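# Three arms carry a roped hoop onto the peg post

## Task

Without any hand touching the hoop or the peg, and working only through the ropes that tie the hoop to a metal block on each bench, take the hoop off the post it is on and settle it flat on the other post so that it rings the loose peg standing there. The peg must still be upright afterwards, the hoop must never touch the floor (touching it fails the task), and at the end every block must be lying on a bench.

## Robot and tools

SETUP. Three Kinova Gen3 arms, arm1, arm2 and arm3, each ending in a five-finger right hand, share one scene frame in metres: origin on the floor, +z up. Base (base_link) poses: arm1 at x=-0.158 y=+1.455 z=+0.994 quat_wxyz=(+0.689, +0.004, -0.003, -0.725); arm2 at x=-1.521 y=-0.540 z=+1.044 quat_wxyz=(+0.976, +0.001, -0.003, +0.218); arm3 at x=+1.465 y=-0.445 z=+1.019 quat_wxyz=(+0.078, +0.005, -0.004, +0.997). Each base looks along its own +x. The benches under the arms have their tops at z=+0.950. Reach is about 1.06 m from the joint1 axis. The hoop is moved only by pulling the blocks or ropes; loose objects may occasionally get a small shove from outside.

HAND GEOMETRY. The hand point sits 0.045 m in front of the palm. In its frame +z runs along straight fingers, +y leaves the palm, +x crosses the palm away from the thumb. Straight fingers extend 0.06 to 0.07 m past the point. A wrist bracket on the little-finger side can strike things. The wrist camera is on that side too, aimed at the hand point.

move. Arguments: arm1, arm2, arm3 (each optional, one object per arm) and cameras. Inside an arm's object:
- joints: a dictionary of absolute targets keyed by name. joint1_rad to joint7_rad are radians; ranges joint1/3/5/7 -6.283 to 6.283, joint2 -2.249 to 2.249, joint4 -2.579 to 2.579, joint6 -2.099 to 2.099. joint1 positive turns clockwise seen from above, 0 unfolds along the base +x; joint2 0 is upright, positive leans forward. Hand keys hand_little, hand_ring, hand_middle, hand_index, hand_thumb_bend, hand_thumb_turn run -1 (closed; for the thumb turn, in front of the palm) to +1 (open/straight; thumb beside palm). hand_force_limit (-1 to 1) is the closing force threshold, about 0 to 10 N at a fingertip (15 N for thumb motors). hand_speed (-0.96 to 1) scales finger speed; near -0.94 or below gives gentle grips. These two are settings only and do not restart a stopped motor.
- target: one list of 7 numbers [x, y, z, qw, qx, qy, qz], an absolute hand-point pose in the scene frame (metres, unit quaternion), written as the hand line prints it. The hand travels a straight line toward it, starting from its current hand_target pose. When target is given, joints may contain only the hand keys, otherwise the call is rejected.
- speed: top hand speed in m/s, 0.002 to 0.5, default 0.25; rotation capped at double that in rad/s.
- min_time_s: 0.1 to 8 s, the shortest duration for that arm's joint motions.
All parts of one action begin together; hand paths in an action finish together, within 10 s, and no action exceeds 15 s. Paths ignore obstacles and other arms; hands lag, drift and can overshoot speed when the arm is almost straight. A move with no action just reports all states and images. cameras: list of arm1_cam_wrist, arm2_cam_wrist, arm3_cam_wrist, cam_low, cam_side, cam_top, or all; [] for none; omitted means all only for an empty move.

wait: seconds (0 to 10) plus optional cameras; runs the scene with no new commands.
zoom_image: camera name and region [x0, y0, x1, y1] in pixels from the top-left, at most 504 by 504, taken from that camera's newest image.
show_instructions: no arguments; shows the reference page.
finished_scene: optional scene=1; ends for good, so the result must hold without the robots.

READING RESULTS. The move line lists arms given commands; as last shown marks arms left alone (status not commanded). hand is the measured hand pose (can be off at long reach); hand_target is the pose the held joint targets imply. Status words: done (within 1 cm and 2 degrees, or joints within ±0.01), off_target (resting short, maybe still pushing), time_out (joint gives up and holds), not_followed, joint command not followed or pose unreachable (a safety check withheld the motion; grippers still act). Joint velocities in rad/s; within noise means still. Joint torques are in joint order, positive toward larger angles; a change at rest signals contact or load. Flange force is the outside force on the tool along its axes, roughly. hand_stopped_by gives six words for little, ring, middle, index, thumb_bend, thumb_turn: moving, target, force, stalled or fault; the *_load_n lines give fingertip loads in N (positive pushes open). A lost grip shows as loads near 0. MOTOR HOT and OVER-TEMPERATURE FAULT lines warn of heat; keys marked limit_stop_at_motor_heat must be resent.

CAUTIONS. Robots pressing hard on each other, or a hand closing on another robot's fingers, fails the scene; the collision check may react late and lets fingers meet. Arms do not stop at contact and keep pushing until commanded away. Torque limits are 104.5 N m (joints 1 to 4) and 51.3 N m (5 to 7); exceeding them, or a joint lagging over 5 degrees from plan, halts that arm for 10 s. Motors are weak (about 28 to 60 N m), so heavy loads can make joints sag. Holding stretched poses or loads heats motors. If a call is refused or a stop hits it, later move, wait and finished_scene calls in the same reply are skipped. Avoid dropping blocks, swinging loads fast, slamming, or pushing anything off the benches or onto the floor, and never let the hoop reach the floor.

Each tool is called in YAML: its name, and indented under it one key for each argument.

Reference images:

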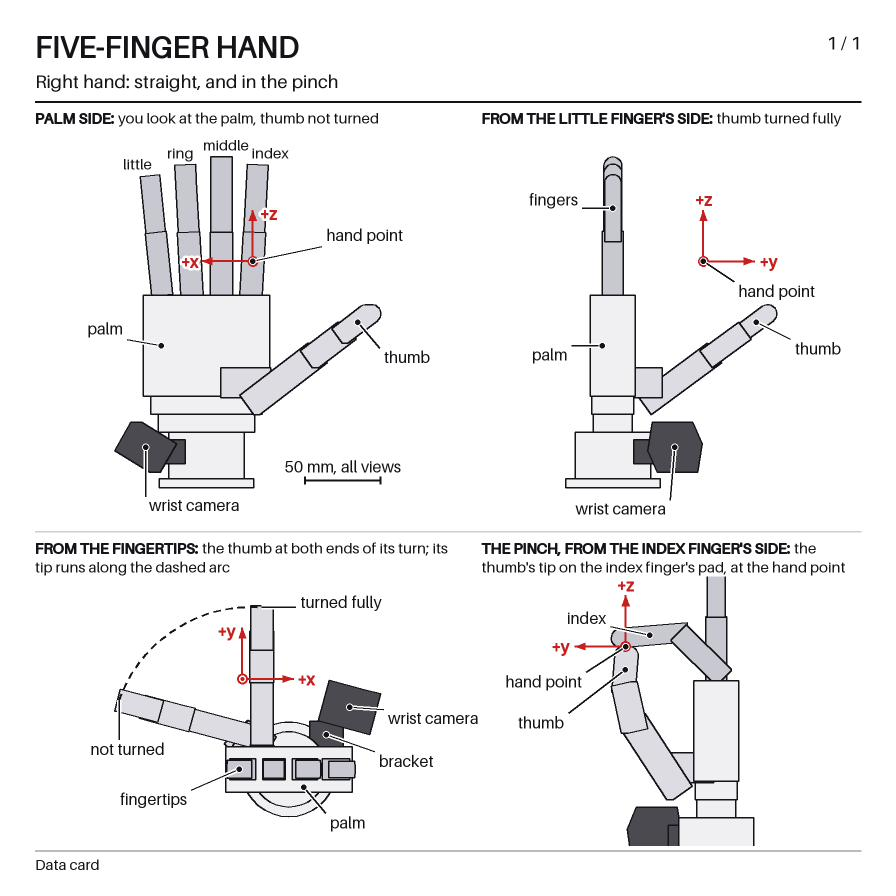

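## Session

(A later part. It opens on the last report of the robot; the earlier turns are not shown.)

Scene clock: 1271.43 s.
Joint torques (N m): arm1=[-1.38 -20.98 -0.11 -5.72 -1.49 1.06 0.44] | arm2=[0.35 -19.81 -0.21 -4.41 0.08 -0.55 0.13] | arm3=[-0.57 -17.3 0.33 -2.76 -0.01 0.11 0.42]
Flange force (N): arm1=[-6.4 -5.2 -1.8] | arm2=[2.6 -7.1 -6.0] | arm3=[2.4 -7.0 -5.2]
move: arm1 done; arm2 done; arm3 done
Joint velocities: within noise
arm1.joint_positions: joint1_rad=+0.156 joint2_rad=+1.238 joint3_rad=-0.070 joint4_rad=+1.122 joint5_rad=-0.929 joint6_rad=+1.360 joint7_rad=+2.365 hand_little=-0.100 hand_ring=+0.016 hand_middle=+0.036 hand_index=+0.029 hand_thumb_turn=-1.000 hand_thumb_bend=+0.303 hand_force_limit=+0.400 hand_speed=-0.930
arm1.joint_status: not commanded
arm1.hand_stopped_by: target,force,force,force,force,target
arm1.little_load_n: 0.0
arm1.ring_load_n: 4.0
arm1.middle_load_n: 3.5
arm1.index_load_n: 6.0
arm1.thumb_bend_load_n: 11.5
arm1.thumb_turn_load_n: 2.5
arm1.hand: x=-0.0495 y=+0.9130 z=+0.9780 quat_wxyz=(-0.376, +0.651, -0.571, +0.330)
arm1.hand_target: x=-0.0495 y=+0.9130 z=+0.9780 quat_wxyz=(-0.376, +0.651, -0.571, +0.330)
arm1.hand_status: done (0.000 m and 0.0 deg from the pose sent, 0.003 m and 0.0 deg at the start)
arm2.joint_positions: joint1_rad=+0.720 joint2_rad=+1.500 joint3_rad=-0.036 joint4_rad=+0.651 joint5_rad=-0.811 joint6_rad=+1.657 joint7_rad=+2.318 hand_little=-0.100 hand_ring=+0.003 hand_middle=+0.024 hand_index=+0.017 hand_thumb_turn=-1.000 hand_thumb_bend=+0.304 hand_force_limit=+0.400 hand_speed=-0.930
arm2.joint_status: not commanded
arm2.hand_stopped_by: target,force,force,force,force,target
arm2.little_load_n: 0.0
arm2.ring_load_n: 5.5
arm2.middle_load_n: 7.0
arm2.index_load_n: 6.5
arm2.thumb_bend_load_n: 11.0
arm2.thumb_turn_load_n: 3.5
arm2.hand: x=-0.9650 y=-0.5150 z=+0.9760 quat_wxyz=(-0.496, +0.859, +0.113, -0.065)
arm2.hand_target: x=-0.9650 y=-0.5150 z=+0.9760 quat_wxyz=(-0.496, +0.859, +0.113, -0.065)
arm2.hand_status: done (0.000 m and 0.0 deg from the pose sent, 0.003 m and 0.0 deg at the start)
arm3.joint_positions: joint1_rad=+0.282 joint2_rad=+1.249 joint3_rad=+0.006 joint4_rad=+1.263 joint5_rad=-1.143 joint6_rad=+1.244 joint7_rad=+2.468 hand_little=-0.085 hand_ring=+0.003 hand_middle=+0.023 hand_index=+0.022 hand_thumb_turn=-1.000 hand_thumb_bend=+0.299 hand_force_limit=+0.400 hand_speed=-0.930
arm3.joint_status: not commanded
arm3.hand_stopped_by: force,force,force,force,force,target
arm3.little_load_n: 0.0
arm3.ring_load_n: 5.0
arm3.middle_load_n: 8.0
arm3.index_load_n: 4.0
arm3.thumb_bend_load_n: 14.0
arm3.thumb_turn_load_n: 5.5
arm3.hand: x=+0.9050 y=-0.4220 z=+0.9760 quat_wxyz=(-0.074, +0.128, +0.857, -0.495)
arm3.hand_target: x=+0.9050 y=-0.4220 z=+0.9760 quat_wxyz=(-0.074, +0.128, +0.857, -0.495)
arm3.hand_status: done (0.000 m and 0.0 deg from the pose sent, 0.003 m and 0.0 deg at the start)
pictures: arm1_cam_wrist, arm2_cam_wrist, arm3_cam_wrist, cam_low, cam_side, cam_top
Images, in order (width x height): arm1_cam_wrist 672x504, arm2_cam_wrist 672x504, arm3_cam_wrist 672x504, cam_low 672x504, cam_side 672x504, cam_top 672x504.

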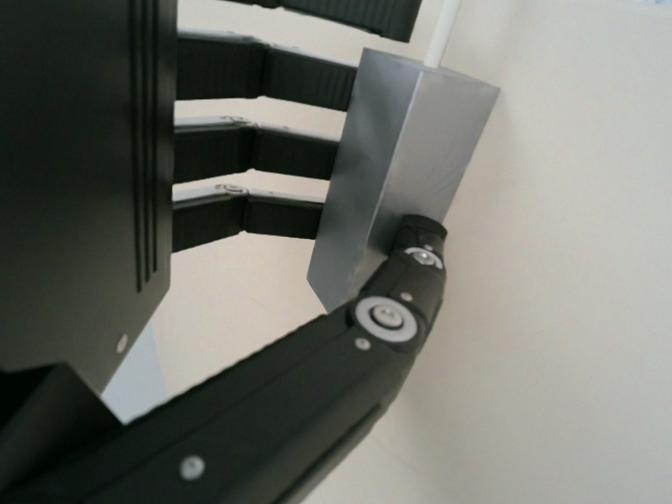

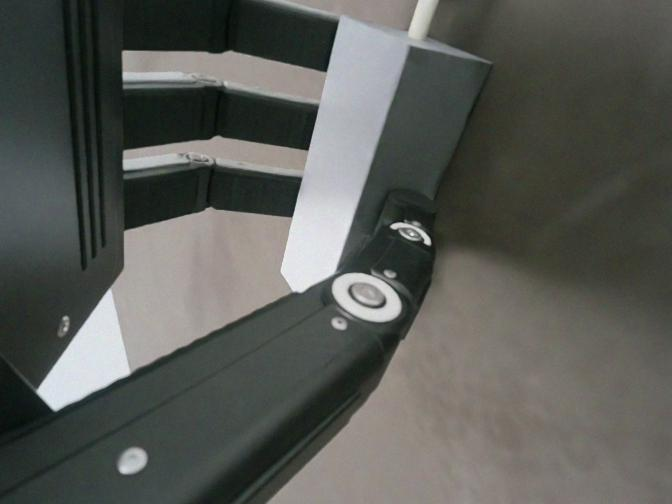

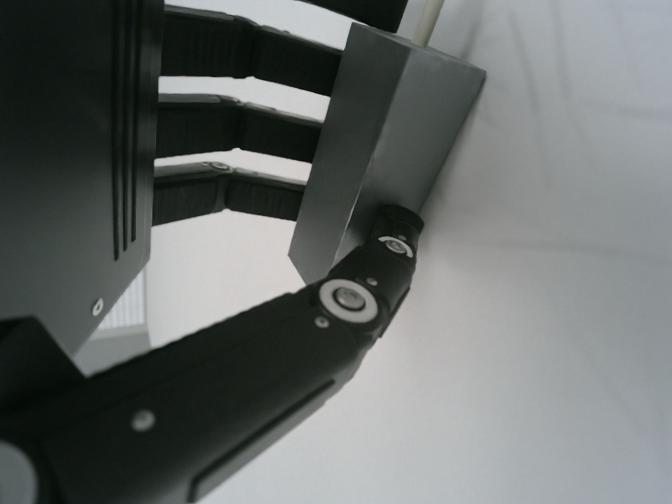

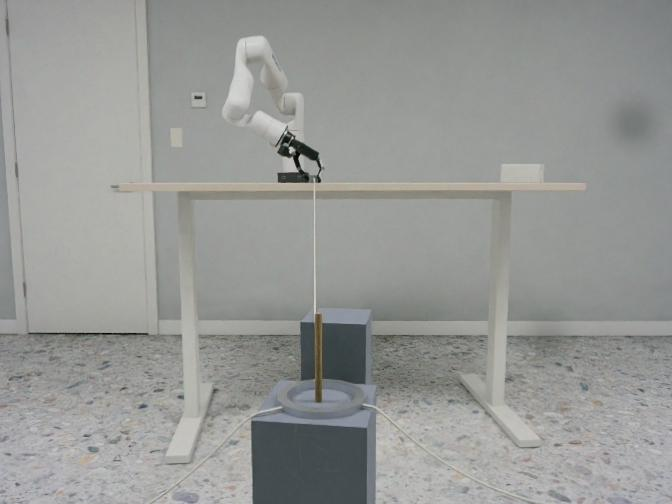

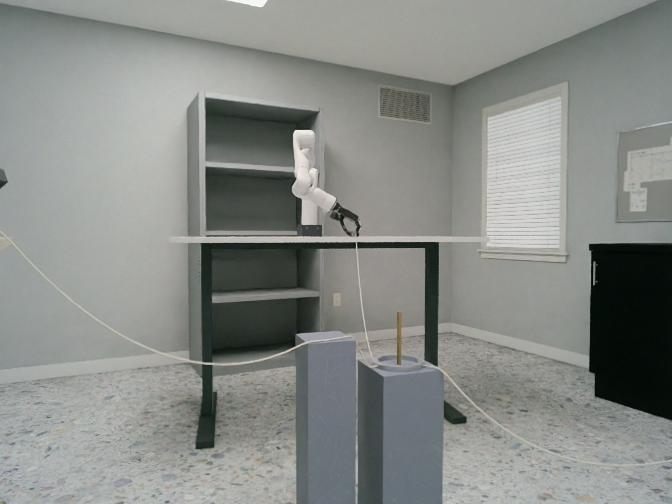

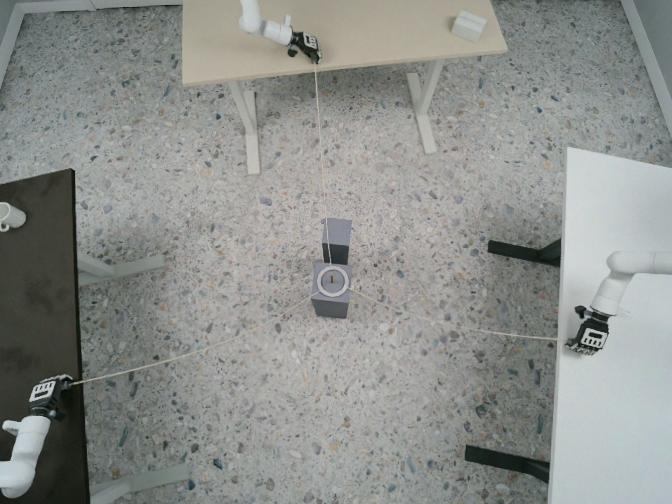

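move:
  arm1: {"target": [-0.0495, 0.913, 0.9768, -0.3759, 0.6511, -0.5710, 0.3297], "speed": 0.01}
  arm2: {"joints": {"hand_speed": -0.9, "hand_thumb_bend": 0.5, "hand_index": 0.35, "hand_middle": 0.35, "hand_ring": 0.35, "hand_little": 0.35}}
  arm3: {"joints": {"hand_speed": -0.9, "hand_thumb_bend": 0.5, "hand_index": 0.35, "hand_middle": 0.35, "hand_ring": 0.35, "hand_little": 0.35}}
  cameras: ["all"]

zoom_image:
  camera: "cam_low"
  region: [280, 130, 340, 190]

zoom_image:
  camera: "cam_side"
  region: [320, 190, 380, 250]

Scene clock: 1281.73 s.
Joint torques (N m): arm1=[-1.45 -17.2 1.39 -4.4 -0.09 -0.05 0.47] | arm2=[0.73 -24.73 -1.78 -5.51 -1.32 1.2 -0.02] | arm3=[-2.87 -17.03 -1.63 -3.13 -0.91 0.09 0.46]
Flange force (N): arm1=[-5.1 -10.9 -5.4] | arm2=[2.6 0.3 -0.5] | arm3=[0.7 -5.7 -10.0]
move: arm1 done; arm2 done; arm3 done
Joint velocities: within noise
arm1.joint_positions: joint1_rad=+0.156 joint2_rad=+1.240 joint3_rad=-0.070 joint4_rad=+1.121 joint5_rad=-0.929 joint6_rad=+1.359 joint7_rad=+2.366 hand_little=-0.100 hand_ring=+0.016 hand_middle=+0.036 hand_index=+0.029 hand_thumb_turn=-1.000 hand_thumb_bend=+0.303 hand_force_limit=+0.400 hand_speed=-0.930
arm1.joint_status: not commanded
arm1.hand_stopped_by: target,force,force,force,force,target
arm1.little_load_n: 0.5
arm1.ring_load_n: 3.5
arm1.middle_load_n: 5.0
arm1.index_load_n: 5.5
arm1.thumb_bend_load_n: 12.0
arm1.thumb_turn_load_n: 2.0
arm1.hand: x=-0.0495 y=+0.9130 z=+0.9768 quat_wxyz=(-0.376, +0.651, -0.571, +0.330)
arm1.hand_target: x=-0.0495 y=+0.9130 z=+0.9768 quat_wxyz=(-0.376, +0.651, -0.571, +0.330)
arm1.hand_status: done (0.000 m and 0.0 deg from the pose sent, 0.001 m and 0.0 deg at the start)
arm2.joint_positions: joint1_rad=+0.720 joint2_rad=+1.500 joint3_rad=-0.036 joint4_rad=+0.651 joint5_rad=-0.811 joint6_rad=+1.657 joint7_rad=+2.318 hand_little=+0.350 hand_ring=+0.350 hand_middle=+0.350 hand_index=+0.350 hand_thumb_turn=-1.000 hand_thumb_bend=+0.500 hand_force_limit=+0.400 hand_speed=-0.900
arm2.joint_status: all done
arm2.hand_stopped_by: target,target,target,target,target,target
arm2.little_load_n: 0.0
arm2.ring_load_n: 0.0
arm2.middle_load_n: 0.0
arm2.index_load_n: 0.0
arm2.thumb_bend_load_n: 0.0
arm2.thumb_turn_load_n: 0.0
arm2.hand: x=-0.9650 y=-0.5150 z=+0.9760 quat_wxyz=(-0.496, +0.859, +0.113, -0.065)
arm2.hand_target: x=-0.9650 y=-0.5150 z=+0.9760 quat_wxyz=(-0.496, +0.859, +0.113, -0.065)
arm2.hand_status: not commanded
arm3.joint_positions: joint1_rad=+0.282 joint2_rad=+1.249 joint3_rad=+0.006 joint4_rad=+1.263 joint5_rad=-1.143 joint6_rad=+1.244 joint7_rad=+2.468 hand_little=+0.350 hand_ring=+0.350 hand_middle=+0.349 hand_index=+0.350 hand_thumb_turn=-1.000 hand_thumb_bend=+0.500 hand_force_limit=+0.400 hand_speed=-0.900
arm3.joint_status: all done
arm3.hand_stopped_by: target,target,target,target,target,target
arm3.little_load_n: 0.0
arm3.ring_load_n: 0.0
arm3.middle_load_n: -5.5
arm3.index_load_n: 0.0
arm3.thumb_bend_load_n: 0.0
arm3.thumb_turn_load_n: 0.5
arm3.hand: x=+0.9050 y=-0.4220 z=+0.9760 quat_wxyz=(-0.074, +0.128, +0.857, -0.495)
arm3.hand_target: x=+0.9050 y=-0.4220 z=+0.9760 quat_wxyz=(-0.074, +0.128, +0.857, -0.495)
arm3.hand_status: not commanded
pictures: arm1_cam_wrist, arm2_cam_wrist, arm3_cam_wrist, cam_low, cam_side, cam_top
Images, in order (width x height): arm1_cam_wrist 672x504, arm2_cam_wrist 672x504, arm3_cam_wrist 672x504, cam_low 672x504, cam_side 672x504, cam_top 672x504.

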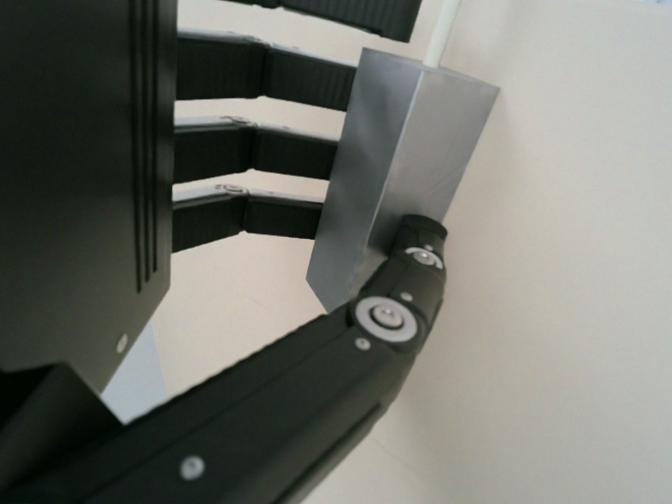

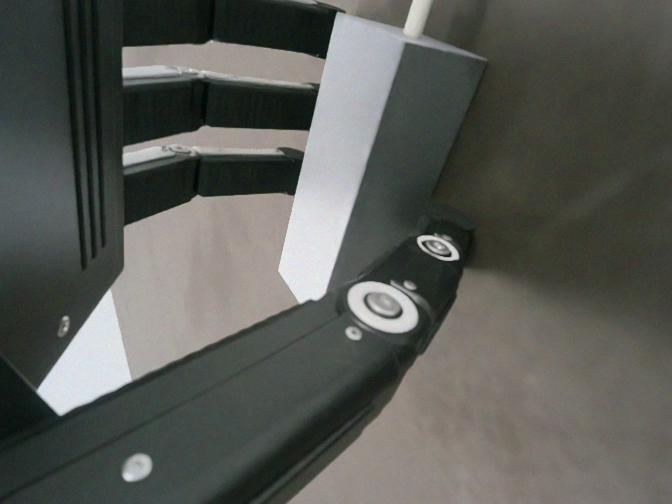

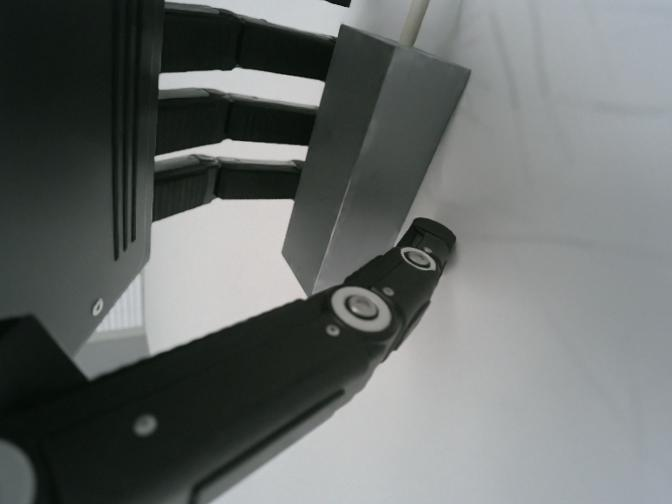

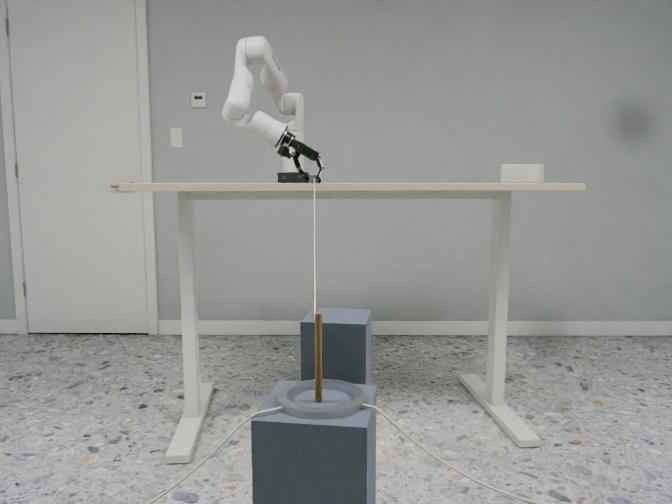

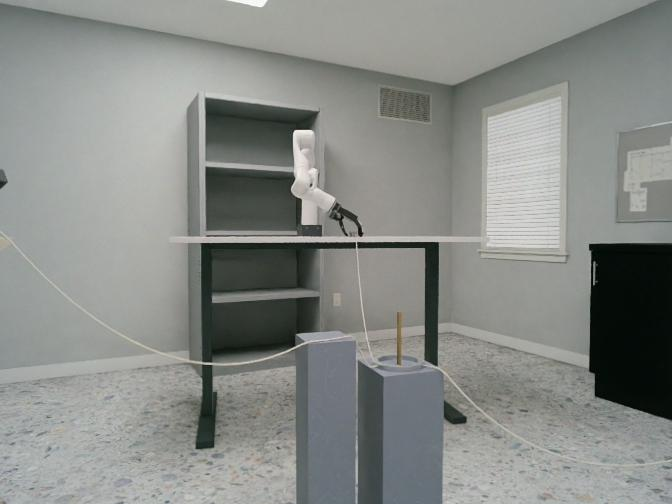

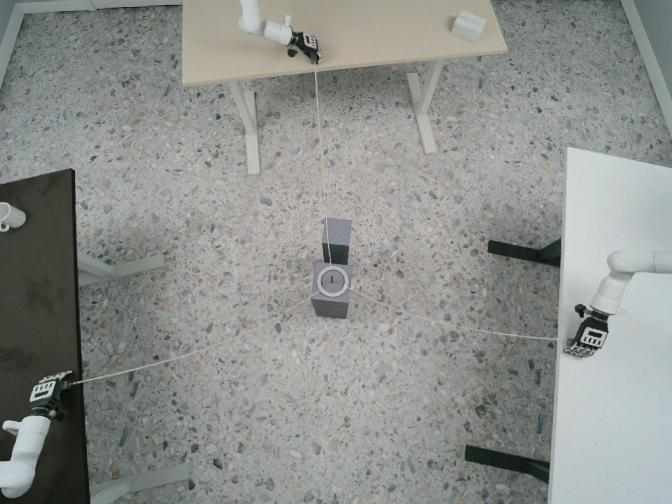

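Scaled by 8.400 from the camera's image (finer frame: 960x720).

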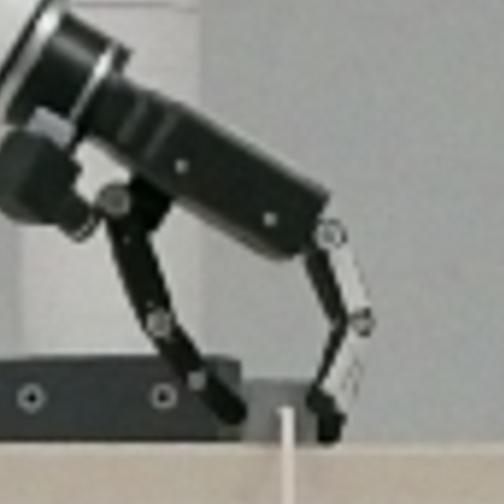

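Scaled by 8.400 from the camera's image (finer frame: 960x720).

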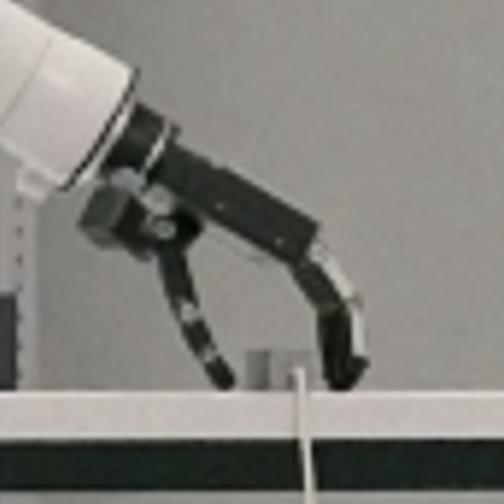

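move:
  arm1: {"target": [-0.0495, 0.913, 0.9778, -0.3759, 0.6511, -0.5710, 0.3297], "speed": 0.01}
  arm2: {"target": [-0.965, -0.515, 0.984, -0.4957, 0.8586, 0.1130, -0.0653], "speed": 0.04}
  arm3: {"target": [0.905, -0.422, 0.984, -0.0739, 0.1280, 0.8565, -0.4945], "speed": 0.04}

move:
  arm1: {"joints": {"hand_speed": -0.9, "hand_thumb_bend": 0.5, "hand_index": 0.25, "hand_middle": 0.2, "hand_ring": 0.25, "hand_little": 0.2}}
  arm2: {"target": [-0.965, -0.515, 1.08, -0.4957, 0.8586, 0.1130, -0.0653], "speed": 0.05}
  arm3: {"target": [0.905, -0.422, 1.08, -0.0739, 0.1280, 0.8565, -0.4945], "speed": 0.05}
  cameras: ["all"]

zoom_image:
  camera: "cam_low"
  region: [280, 130, 340, 190]

Scene clock: 1290.50 s.
Joint torques (N m): arm1=[-0.02 -22.62 0.36 -6.45 -1.58 1.11 0.5] | arm2=[0.79 -24.72 -1.85 -5.46 -1.35 1.21 -0.01] | arm3=[-0.39 -21.19 -1.44 -3.55 -1.13 2 0.28]
Flange force (N): arm1=[-6.2 -4.1 1.5] | arm2=[3.0 0.4 -0.6] | arm3=[3.1 -0.5 -0.9]
move: arm1 done; arm2 done; arm3 done
Joint velocities: within noise
arm1.joint_positions: joint1_rad=+0.156 joint2_rad=+1.239 joint3_rad=-0.070 joint4_rad=+1.121 joint5_rad=-0.929 joint6_rad=+1.360 joint7_rad=+2.365 hand_little=-0.100 hand_ring=+0.016 hand_middle=+0.036 hand_index=+0.029 hand_thumb_turn=-1.000 hand_thumb_bend=+0.303 hand_force_limit=+0.400 hand_speed=-0.930
arm1.joint_status: not commanded
arm1.hand_stopped_by: target,force,force,force,force,target
arm1.little_load_n: 0.0
arm1.ring_load_n: 5.0
arm1.middle_load_n: 5.5
arm1.index_load_n: 6.5
arm1.thumb_bend_load_n: 11.0
arm1.thumb_turn_load_n: 2.0
arm1.hand: x=-0.0495 y=+0.9130 z=+0.9778 quat_wxyz=(-0.376, +0.651, -0.571, +0.330)
arm1.hand_target: x=-0.0495 y=+0.9130 z=+0.9778 quat_wxyz=(-0.376, +0.651, -0.571, +0.330)
arm1.hand_status: done (0.000 m and 0.0 deg from the pose sent, 0.001 m and 0.0 deg at the start)
arm2.joint_positions: joint1_rad=+0.720 joint2_rad=+1.483 joint3_rad=-0.036 joint4_rad=+0.664 joint5_rad=-0.811 joint6_rad=+1.659 joint7_rad=+2.315 hand_little=+0.350 hand_ring=+0.350 hand_middle=+0.350 hand_index=+0.350 hand_thumb_turn=-1.000 hand_thumb_bend=+0.500 hand_force_limit=+0.400 hand_speed=-0.900
arm2.joint_status: not commanded
arm2.hand_stopped_by: target,target,target,target,target,target
arm2.little_load_n: 0.0
arm2.ring_load_n: 0.0
arm2.middle_load_n: 0.0
arm2.index_load_n: 0.0
arm2.thumb_bend_load_n: 0.0
arm2.thumb_turn_load_n: 0.0
arm2.hand: x=-0.9650 y=-0.5150 z=+0.9840 quat_wxyz=(-0.496, +0.859, +0.113, -0.065)
arm2.hand_target: x=-0.9650 y=-0.5150 z=+0.9840 quat_wxyz=(-0.496, +0.859, +0.113, -0.065)
arm2.hand_status: done (0.000 m and 0.0 deg from the pose sent, 0.008 m and 0.0 deg at the start)
arm3.joint_positions: joint1_rad=+0.282 joint2_rad=+1.233 joint3_rad=+0.007 joint4_rad=+1.270 joint5_rad=-1.140 joint6_rad=+1.248 joint7_rad=+2.459 hand_little=+0.350 hand_ring=+0.350 hand_middle=+0.349 hand_index=+0.350 hand_thumb_turn=-1.000 hand_thumb_bend=+0.500 hand_force_limit=+0.400 hand_speed=-0.900
arm3.joint_status: not commanded
arm3.hand_stopped_by: target,target,target,target,target,target
arm3.little_load_n: 0.0
arm3.ring_load_n: 0.0
arm3.middle_load_n: 0.0
arm3.index_load_n: -0.5
arm3.thumb_bend_load_n: 0.0
arm3.thumb_turn_load_n: 0.0
arm3.hand: x=+0.9050 y=-0.4220 z=+0.9840 quat_wxyz=(-0.074, +0.128, +0.857, -0.494)
arm3.hand_target: x=+0.9050 y=-0.4220 z=+0.9840 quat_wxyz=(-0.074, +0.128, +0.857, -0.494)
arm3.hand_status: done (0.000 m and 0.0 deg from the pose sent, 0.008 m and 0.0 deg at the start)
pictures: none

Scene clock: 1292.93 s.
Joint torques (N m): arm1=[-2.07 -20.75 -0.63 -4.84 -1.39 1.67 0.46] | arm2=[0.77 -24.46 -1.8 -5.86 -1.43 1.1 -0.01] | arm3=[-0.45 -20.71 -1.17 -4.41 -1.34 1.81 0.31]
Flange force (N): arm1=[-3.8 -4.0 -2.6] | arm2=[2.5 -0.1 -0.6] | arm3=[2.9 -0.8 -1.1]
move: arm1 done; arm2 done; arm3 done
Joint velocities: within noise
arm1.joint_positions: joint1_rad=+0.156 joint2_rad=+1.239 joint3_rad=-0.070 joint4_rad=+1.121 joint5_rad=-0.929 joint6_rad=+1.360 joint7_rad=+2.365 hand_little=+0.200 hand_ring=+0.250 hand_middle=+0.199 hand_index=+0.250 hand_thumb_turn=-1.000 hand_thumb_bend=+0.500 hand_force_limit=+0.400 hand_speed=-0.900
arm1.joint_status: all done
arm1.hand_stopped_by: target,target,target,target,target,target
arm1.little_load_n: 0.0
arm1.ring_load_n: 0.0
arm1.middle_load_n: -2.5
arm1.index_load_n: 0.0
arm1.thumb_bend_load_n: 0.0
arm1.thumb_turn_load_n: 0.0
arm1.hand: x=-0.0495 y=+0.9130 z=+0.9778 quat_wxyz=(-0.376, +0.651, -0.571, +0.330)
arm1.hand_target: x=-0.0495 y=+0.9130 z=+0.9778 quat_wxyz=(-0.376, +0.651, -0.571, +0.330)
arm1.hand_status: not commanded
arm2.joint_positions: joint1_rad=+0.722 joint2_rad=+1.306 joint3_rad=-0.041 joint4_rad=+0.757 joint5_rad=-0.819 joint6_rad=+1.712 joint7_rad=+2.250 hand_little=+0.350 hand_ring=+0.350 hand_middle=+0.350 hand_index=+0.350 hand_thumb_turn=-1.000 hand_thumb_bend=+0.500 hand_force_limit=+0.400 hand_speed=-0.900
arm2.joint_status: not commanded
arm2.hand_stopped_by: target,target,target,target,target,target
arm2.little_load_n: 0.0
arm2.ring_load_n: 0.0
arm2.middle_load_n: 0.0
arm2.index_load_n: 0.0
arm2.thumb_bend_load_n: 0.0
arm2.thumb_turn_load_n: 0.0
arm2.hand: x=-0.9650 y=-0.5150 z=+1.0800 quat_wxyz=(-0.496, +0.859, +0.113, -0.065)
arm2.hand_target: x=-0.9650 y=-0.5150 z=+1.0800 quat_wxyz=(-0.496, +0.859, +0.113, -0.065)
arm2.hand_status: done (0.000 m and 0.0 deg from the pose sent, 0.096 m and 0.0 deg at the start)
arm3.joint_positions: joint1_rad=+0.273 joint2_rad=+1.054 joint3_rad=+0.023 joint4_rad=+1.314 joint5_rad=-1.114 joint6_rad=+1.316 joint7_rad=+2.338 hand_little=+0.350 hand_ring=+0.350 hand_middle=+0.349 hand_index=+0.350 hand_thumb_turn=-1.000 hand_thumb_bend=+0.500 hand_force_limit=+0.400 hand_speed=-0.900
arm3.joint_status: not commanded
arm3.hand_stopped_by: target,target,target,target,target,target
arm3.little_load_n: 0.0
arm3.ring_load_n: 0.0
arm3.middle_load_n: 0.0
arm3.index_load_n: 0.0
arm3.thumb_bend_load_n: 0.0
arm3.thumb_turn_load_n: 0.0
arm3.hand: x=+0.9050 y=-0.4220 z=+1.0800 quat_wxyz=(-0.074, +0.128, +0.857, -0.495)
arm3.hand_target: x=+0.9050 y=-0.4220 z=+1.0800 quat_wxyz=(-0.074, +0.128, +0.857, -0.495)
arm3.hand_status: done (0.000 m and 0.0 deg from the pose sent, 0.096 m and 0.0 deg at the start)
pictures: arm1_cam_wrist, arm2_cam_wrist, arm3_cam_wrist, cam_low, cam_side, cam_top
Images, in order (width x height): arm1_cam_wrist 672x504, arm2_cam_wrist 672x504, arm3_cam_wrist 672x504, cam_low 672x504, cam_side 672x504, cam_top 672x504.

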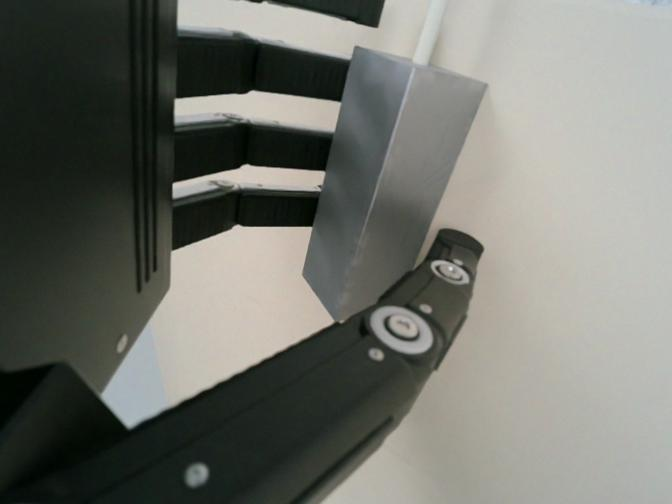

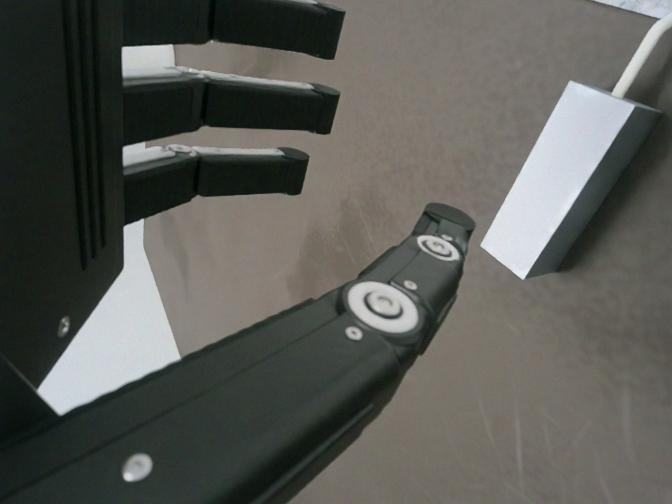

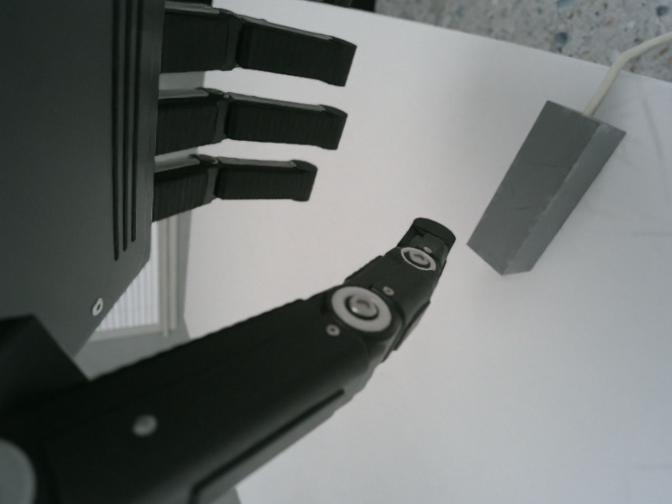

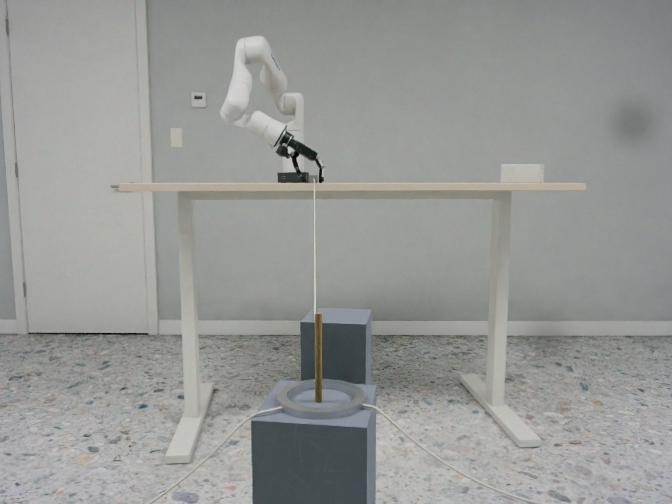

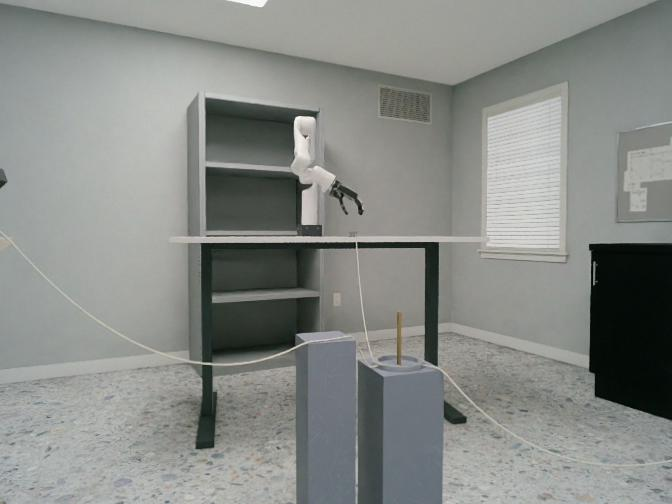

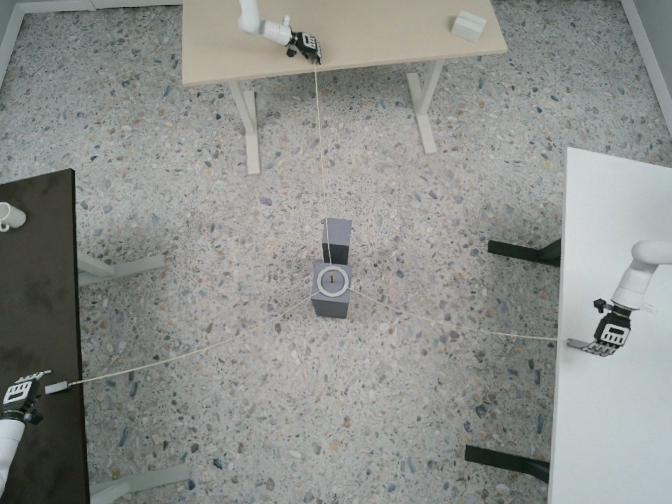

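Scaled by 8.400 from the camera's image (finer frame: 960x720).

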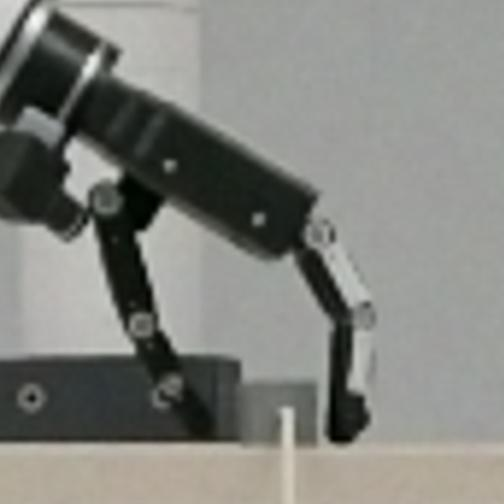

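move:
  arm1: {"target": [-0.0495, 0.913, 0.987, -0.3759, 0.6511, -0.5710, 0.3297], "speed": 0.03}

move:
  arm1: {"target": [-0.0495, 0.918, 1.08, -0.3759, 0.6511, -0.5710, 0.3297], "speed": 0.06}
  cameras: ["all"]

zoom_image:
  camera: "cam_low"
  region: [230, 350, 410, 450]

zoom_image:
  camera: "cam_side"
  region: [290, 300, 450, 400]

zoom_image:
  camera: "cam_top"
  region: [290, 30, 370, 110]

zoom_image:
  camera: "cam_top"
  region: [280, 200, 390, 330]

Scene clock: 1300.80 s.
Joint torques (N m): arm1=[-0.89 -23.1 -0.79 -5.97 -1.92 2.06 0.38] | arm2=[0.73 -24.47 -1.79 -5.81 -1.41 1.11 -0.04] | arm3=[-0.4 -20.71 -1.17 -4.42 -1.33 1.8 0.28]
Flange force (N): arm1=[-4.8 -1.6 1.3] | arm2=[2.7 0.0 -0.7] | arm3=[2.8 -0.8 -1.0]
move: arm1 done
Joint velocities: within noise
arm1.joint_positions: joint1_rad=+0.156 joint2_rad=+1.221 joint3_rad=-0.070 joint4_rad=+1.128 joint5_rad=-0.928 joint6_rad=+1.366 joint7_rad=+2.356 hand_little=+0.200 hand_ring=+0.250 hand_middle=+0.200 hand_index=+0.250 hand_thumb_turn=-1.000 hand_thumb_bend=+0.500 hand_force_limit=+0.400 hand_speed=-0.900
arm1.joint_status: not commanded
arm1.hand_stopped_by: target,target,target,target,target,target
arm1.little_load_n: 0.0
arm1.ring_load_n: 0.0
arm1.middle_load_n: 0.0
arm1.index_load_n: 0.0
arm1.thumb_bend_load_n: 0.0
arm1.thumb_turn_load_n: 0.0
arm1.hand: x=-0.0495 y=+0.9130 z=+0.9870 quat_wxyz=(-0.376, +0.651, -0.571, +0.330)
arm1.hand_target: x=-0.0495 y=+0.9130 z=+0.9870 quat_wxyz=(-0.376, +0.651, -0.571, +0.330)
arm1.hand_status: done (0.000 m and 0.0 deg from the pose sent, 0.009 m and 0.0 deg at the start)
arm2, arm3: as last shown
pictures: none

Scene clock: 1302.87 s.
Joint torques (N m): arm1=[-0.96 -22.35 -0.49 -6.69 -2.07 1.95 0.36] | arm2=[0.75 -24.47 -1.81 -5.82 -1.42 1.09 -0.03] | arm3=[-0.45 -20.62 -1.2 -4.41 -1.31 1.8 0.28]
Flange force (N): arm1=[-5.1 -0.9 1.7] | arm2=[2.7 0.0 -0.7] | arm3=[2.7 -0.9 -1.1]
move: arm1 done
Joint velocities: within noise
arm1.joint_positions: joint1_rad=+0.155 joint2_rad=+1.052 joint3_rad=-0.066 joint4_rad=+1.177 joint5_rad=-0.924 joint6_rad=+1.436 joint7_rad=+2.258 hand_little=+0.200 hand_ring=+0.250 hand_middle=+0.200 hand_index=+0.250 hand_thumb_turn=-1.000 hand_thumb_bend=+0.500 hand_force_limit=+0.400 hand_speed=-0.900
arm1.joint_status: not commanded
arm1.hand_stopped_by: target,target,target,target,target,target
arm1.little_load_n: 0.0
arm1.ring_load_n: 0.0
arm1.middle_load_n: 0.0
arm1.index_load_n: 0.0
arm1.thumb_bend_load_n: 0.0
arm1.thumb_turn_load_n: 0.0
arm1.hand: x=-0.0495 y=+0.9180 z=+1.0800 quat_wxyz=(-0.376, +0.651, -0.571, +0.330)
arm1.hand_target: x=-0.0495 y=+0.9180 z=+1.0800 quat_wxyz=(-0.376, +0.651, -0.571, +0.330)
arm1.hand_status: done (0.000 m and 0.0 deg from the pose sent, 0.093 m and 0.0 deg at the start)
arm2, arm3: as last shown
arm2.ring_load_n: -0.5
arm3.middle_load_n: 0.5
pictures: arm1_cam_wrist, arm2_cam_wrist, arm3_cam_wrist, cam_low, cam_side, cam_top
Images, in order (width x height): arm1_cam_wrist 672x504, arm2_cam_wrist 672x504, arm3_cam_wrist 672x504, cam_low 672x504, cam_side 672x504, cam_top 672x504.

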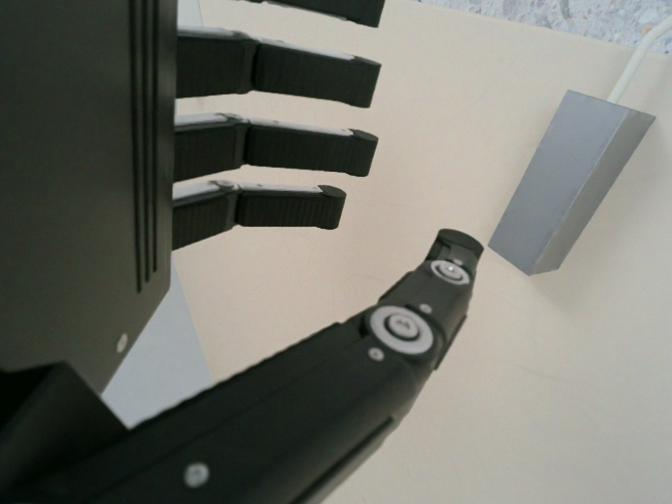

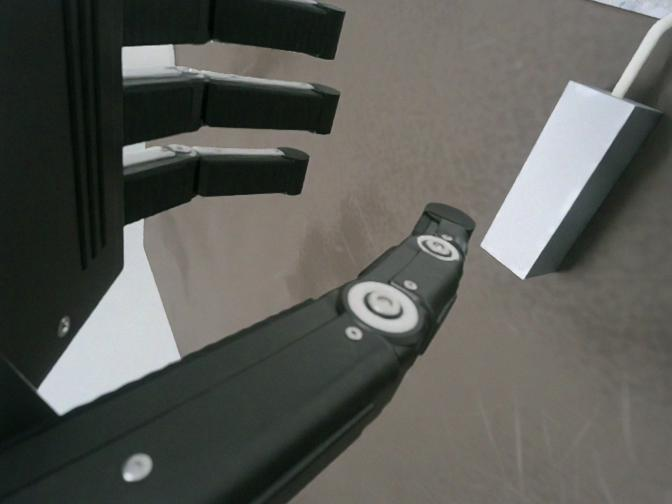

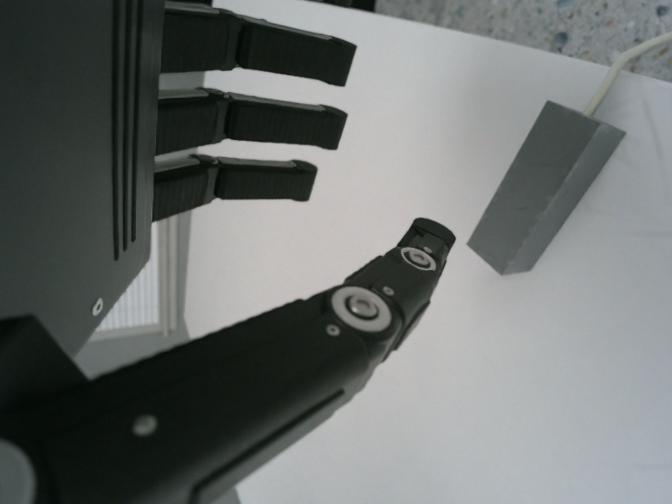

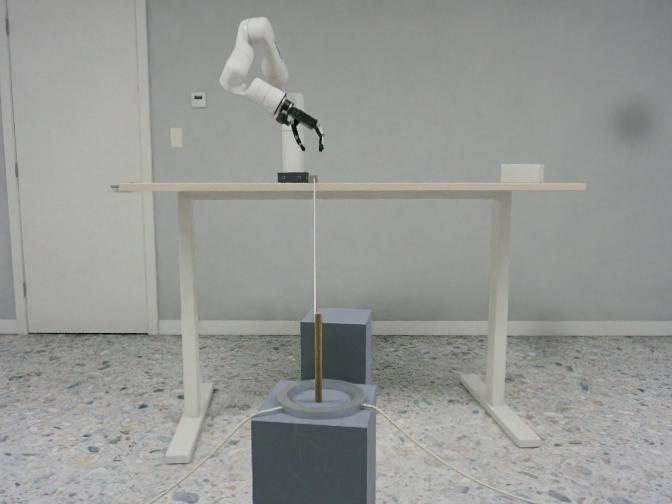

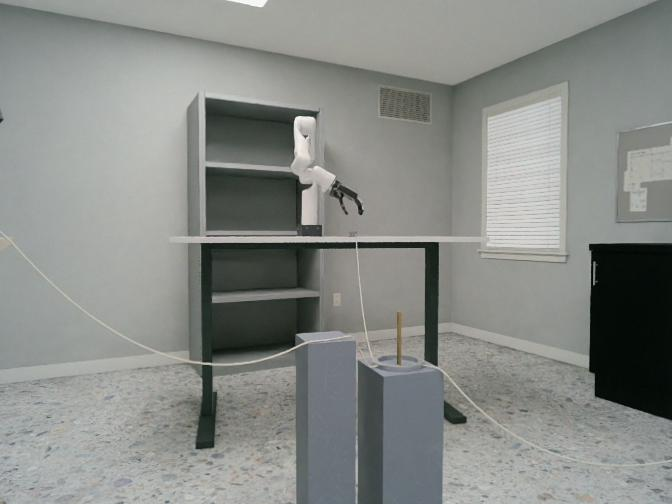

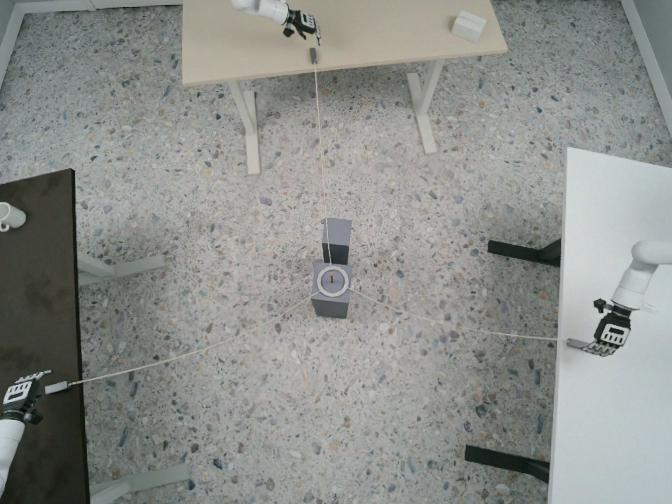

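Scaled by 2.800 from the camera's image (finer frame: 960x720).

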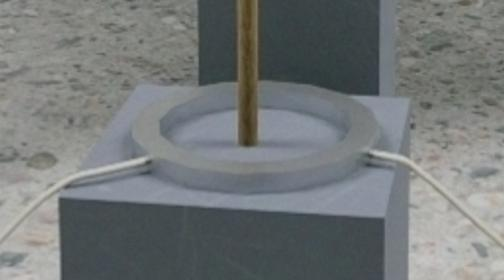

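Scaled by 3.150 from the camera's image (finer frame: 960x720).

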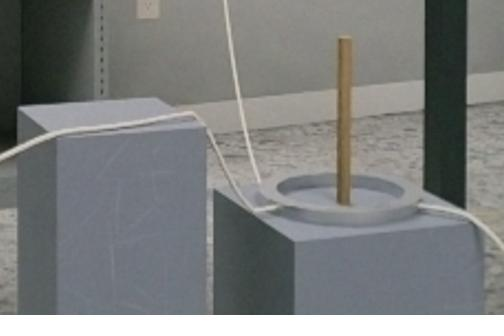

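Scaled by 6.300 from the camera's image (finer frame: 960x720).

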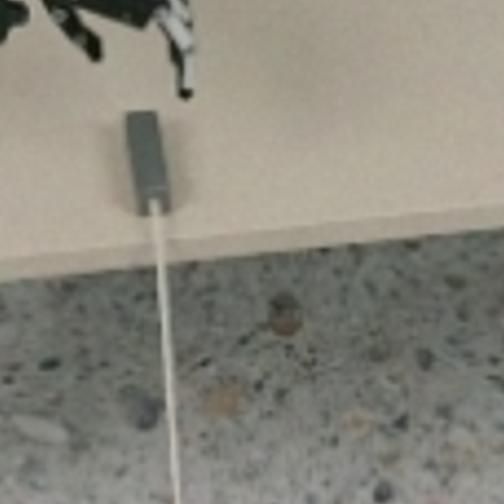

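Scaled by 3.877 from the camera's image (finer frame: 960x720).

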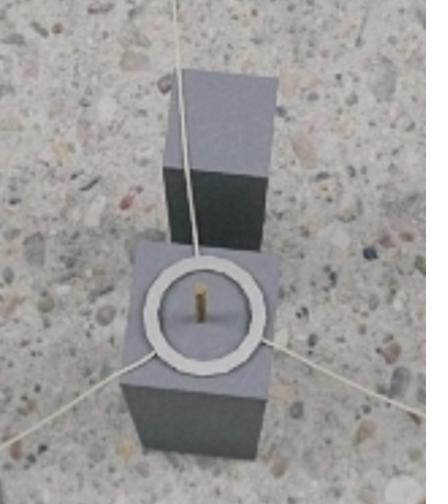

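finished_scene:

The scene is finished: the task was done.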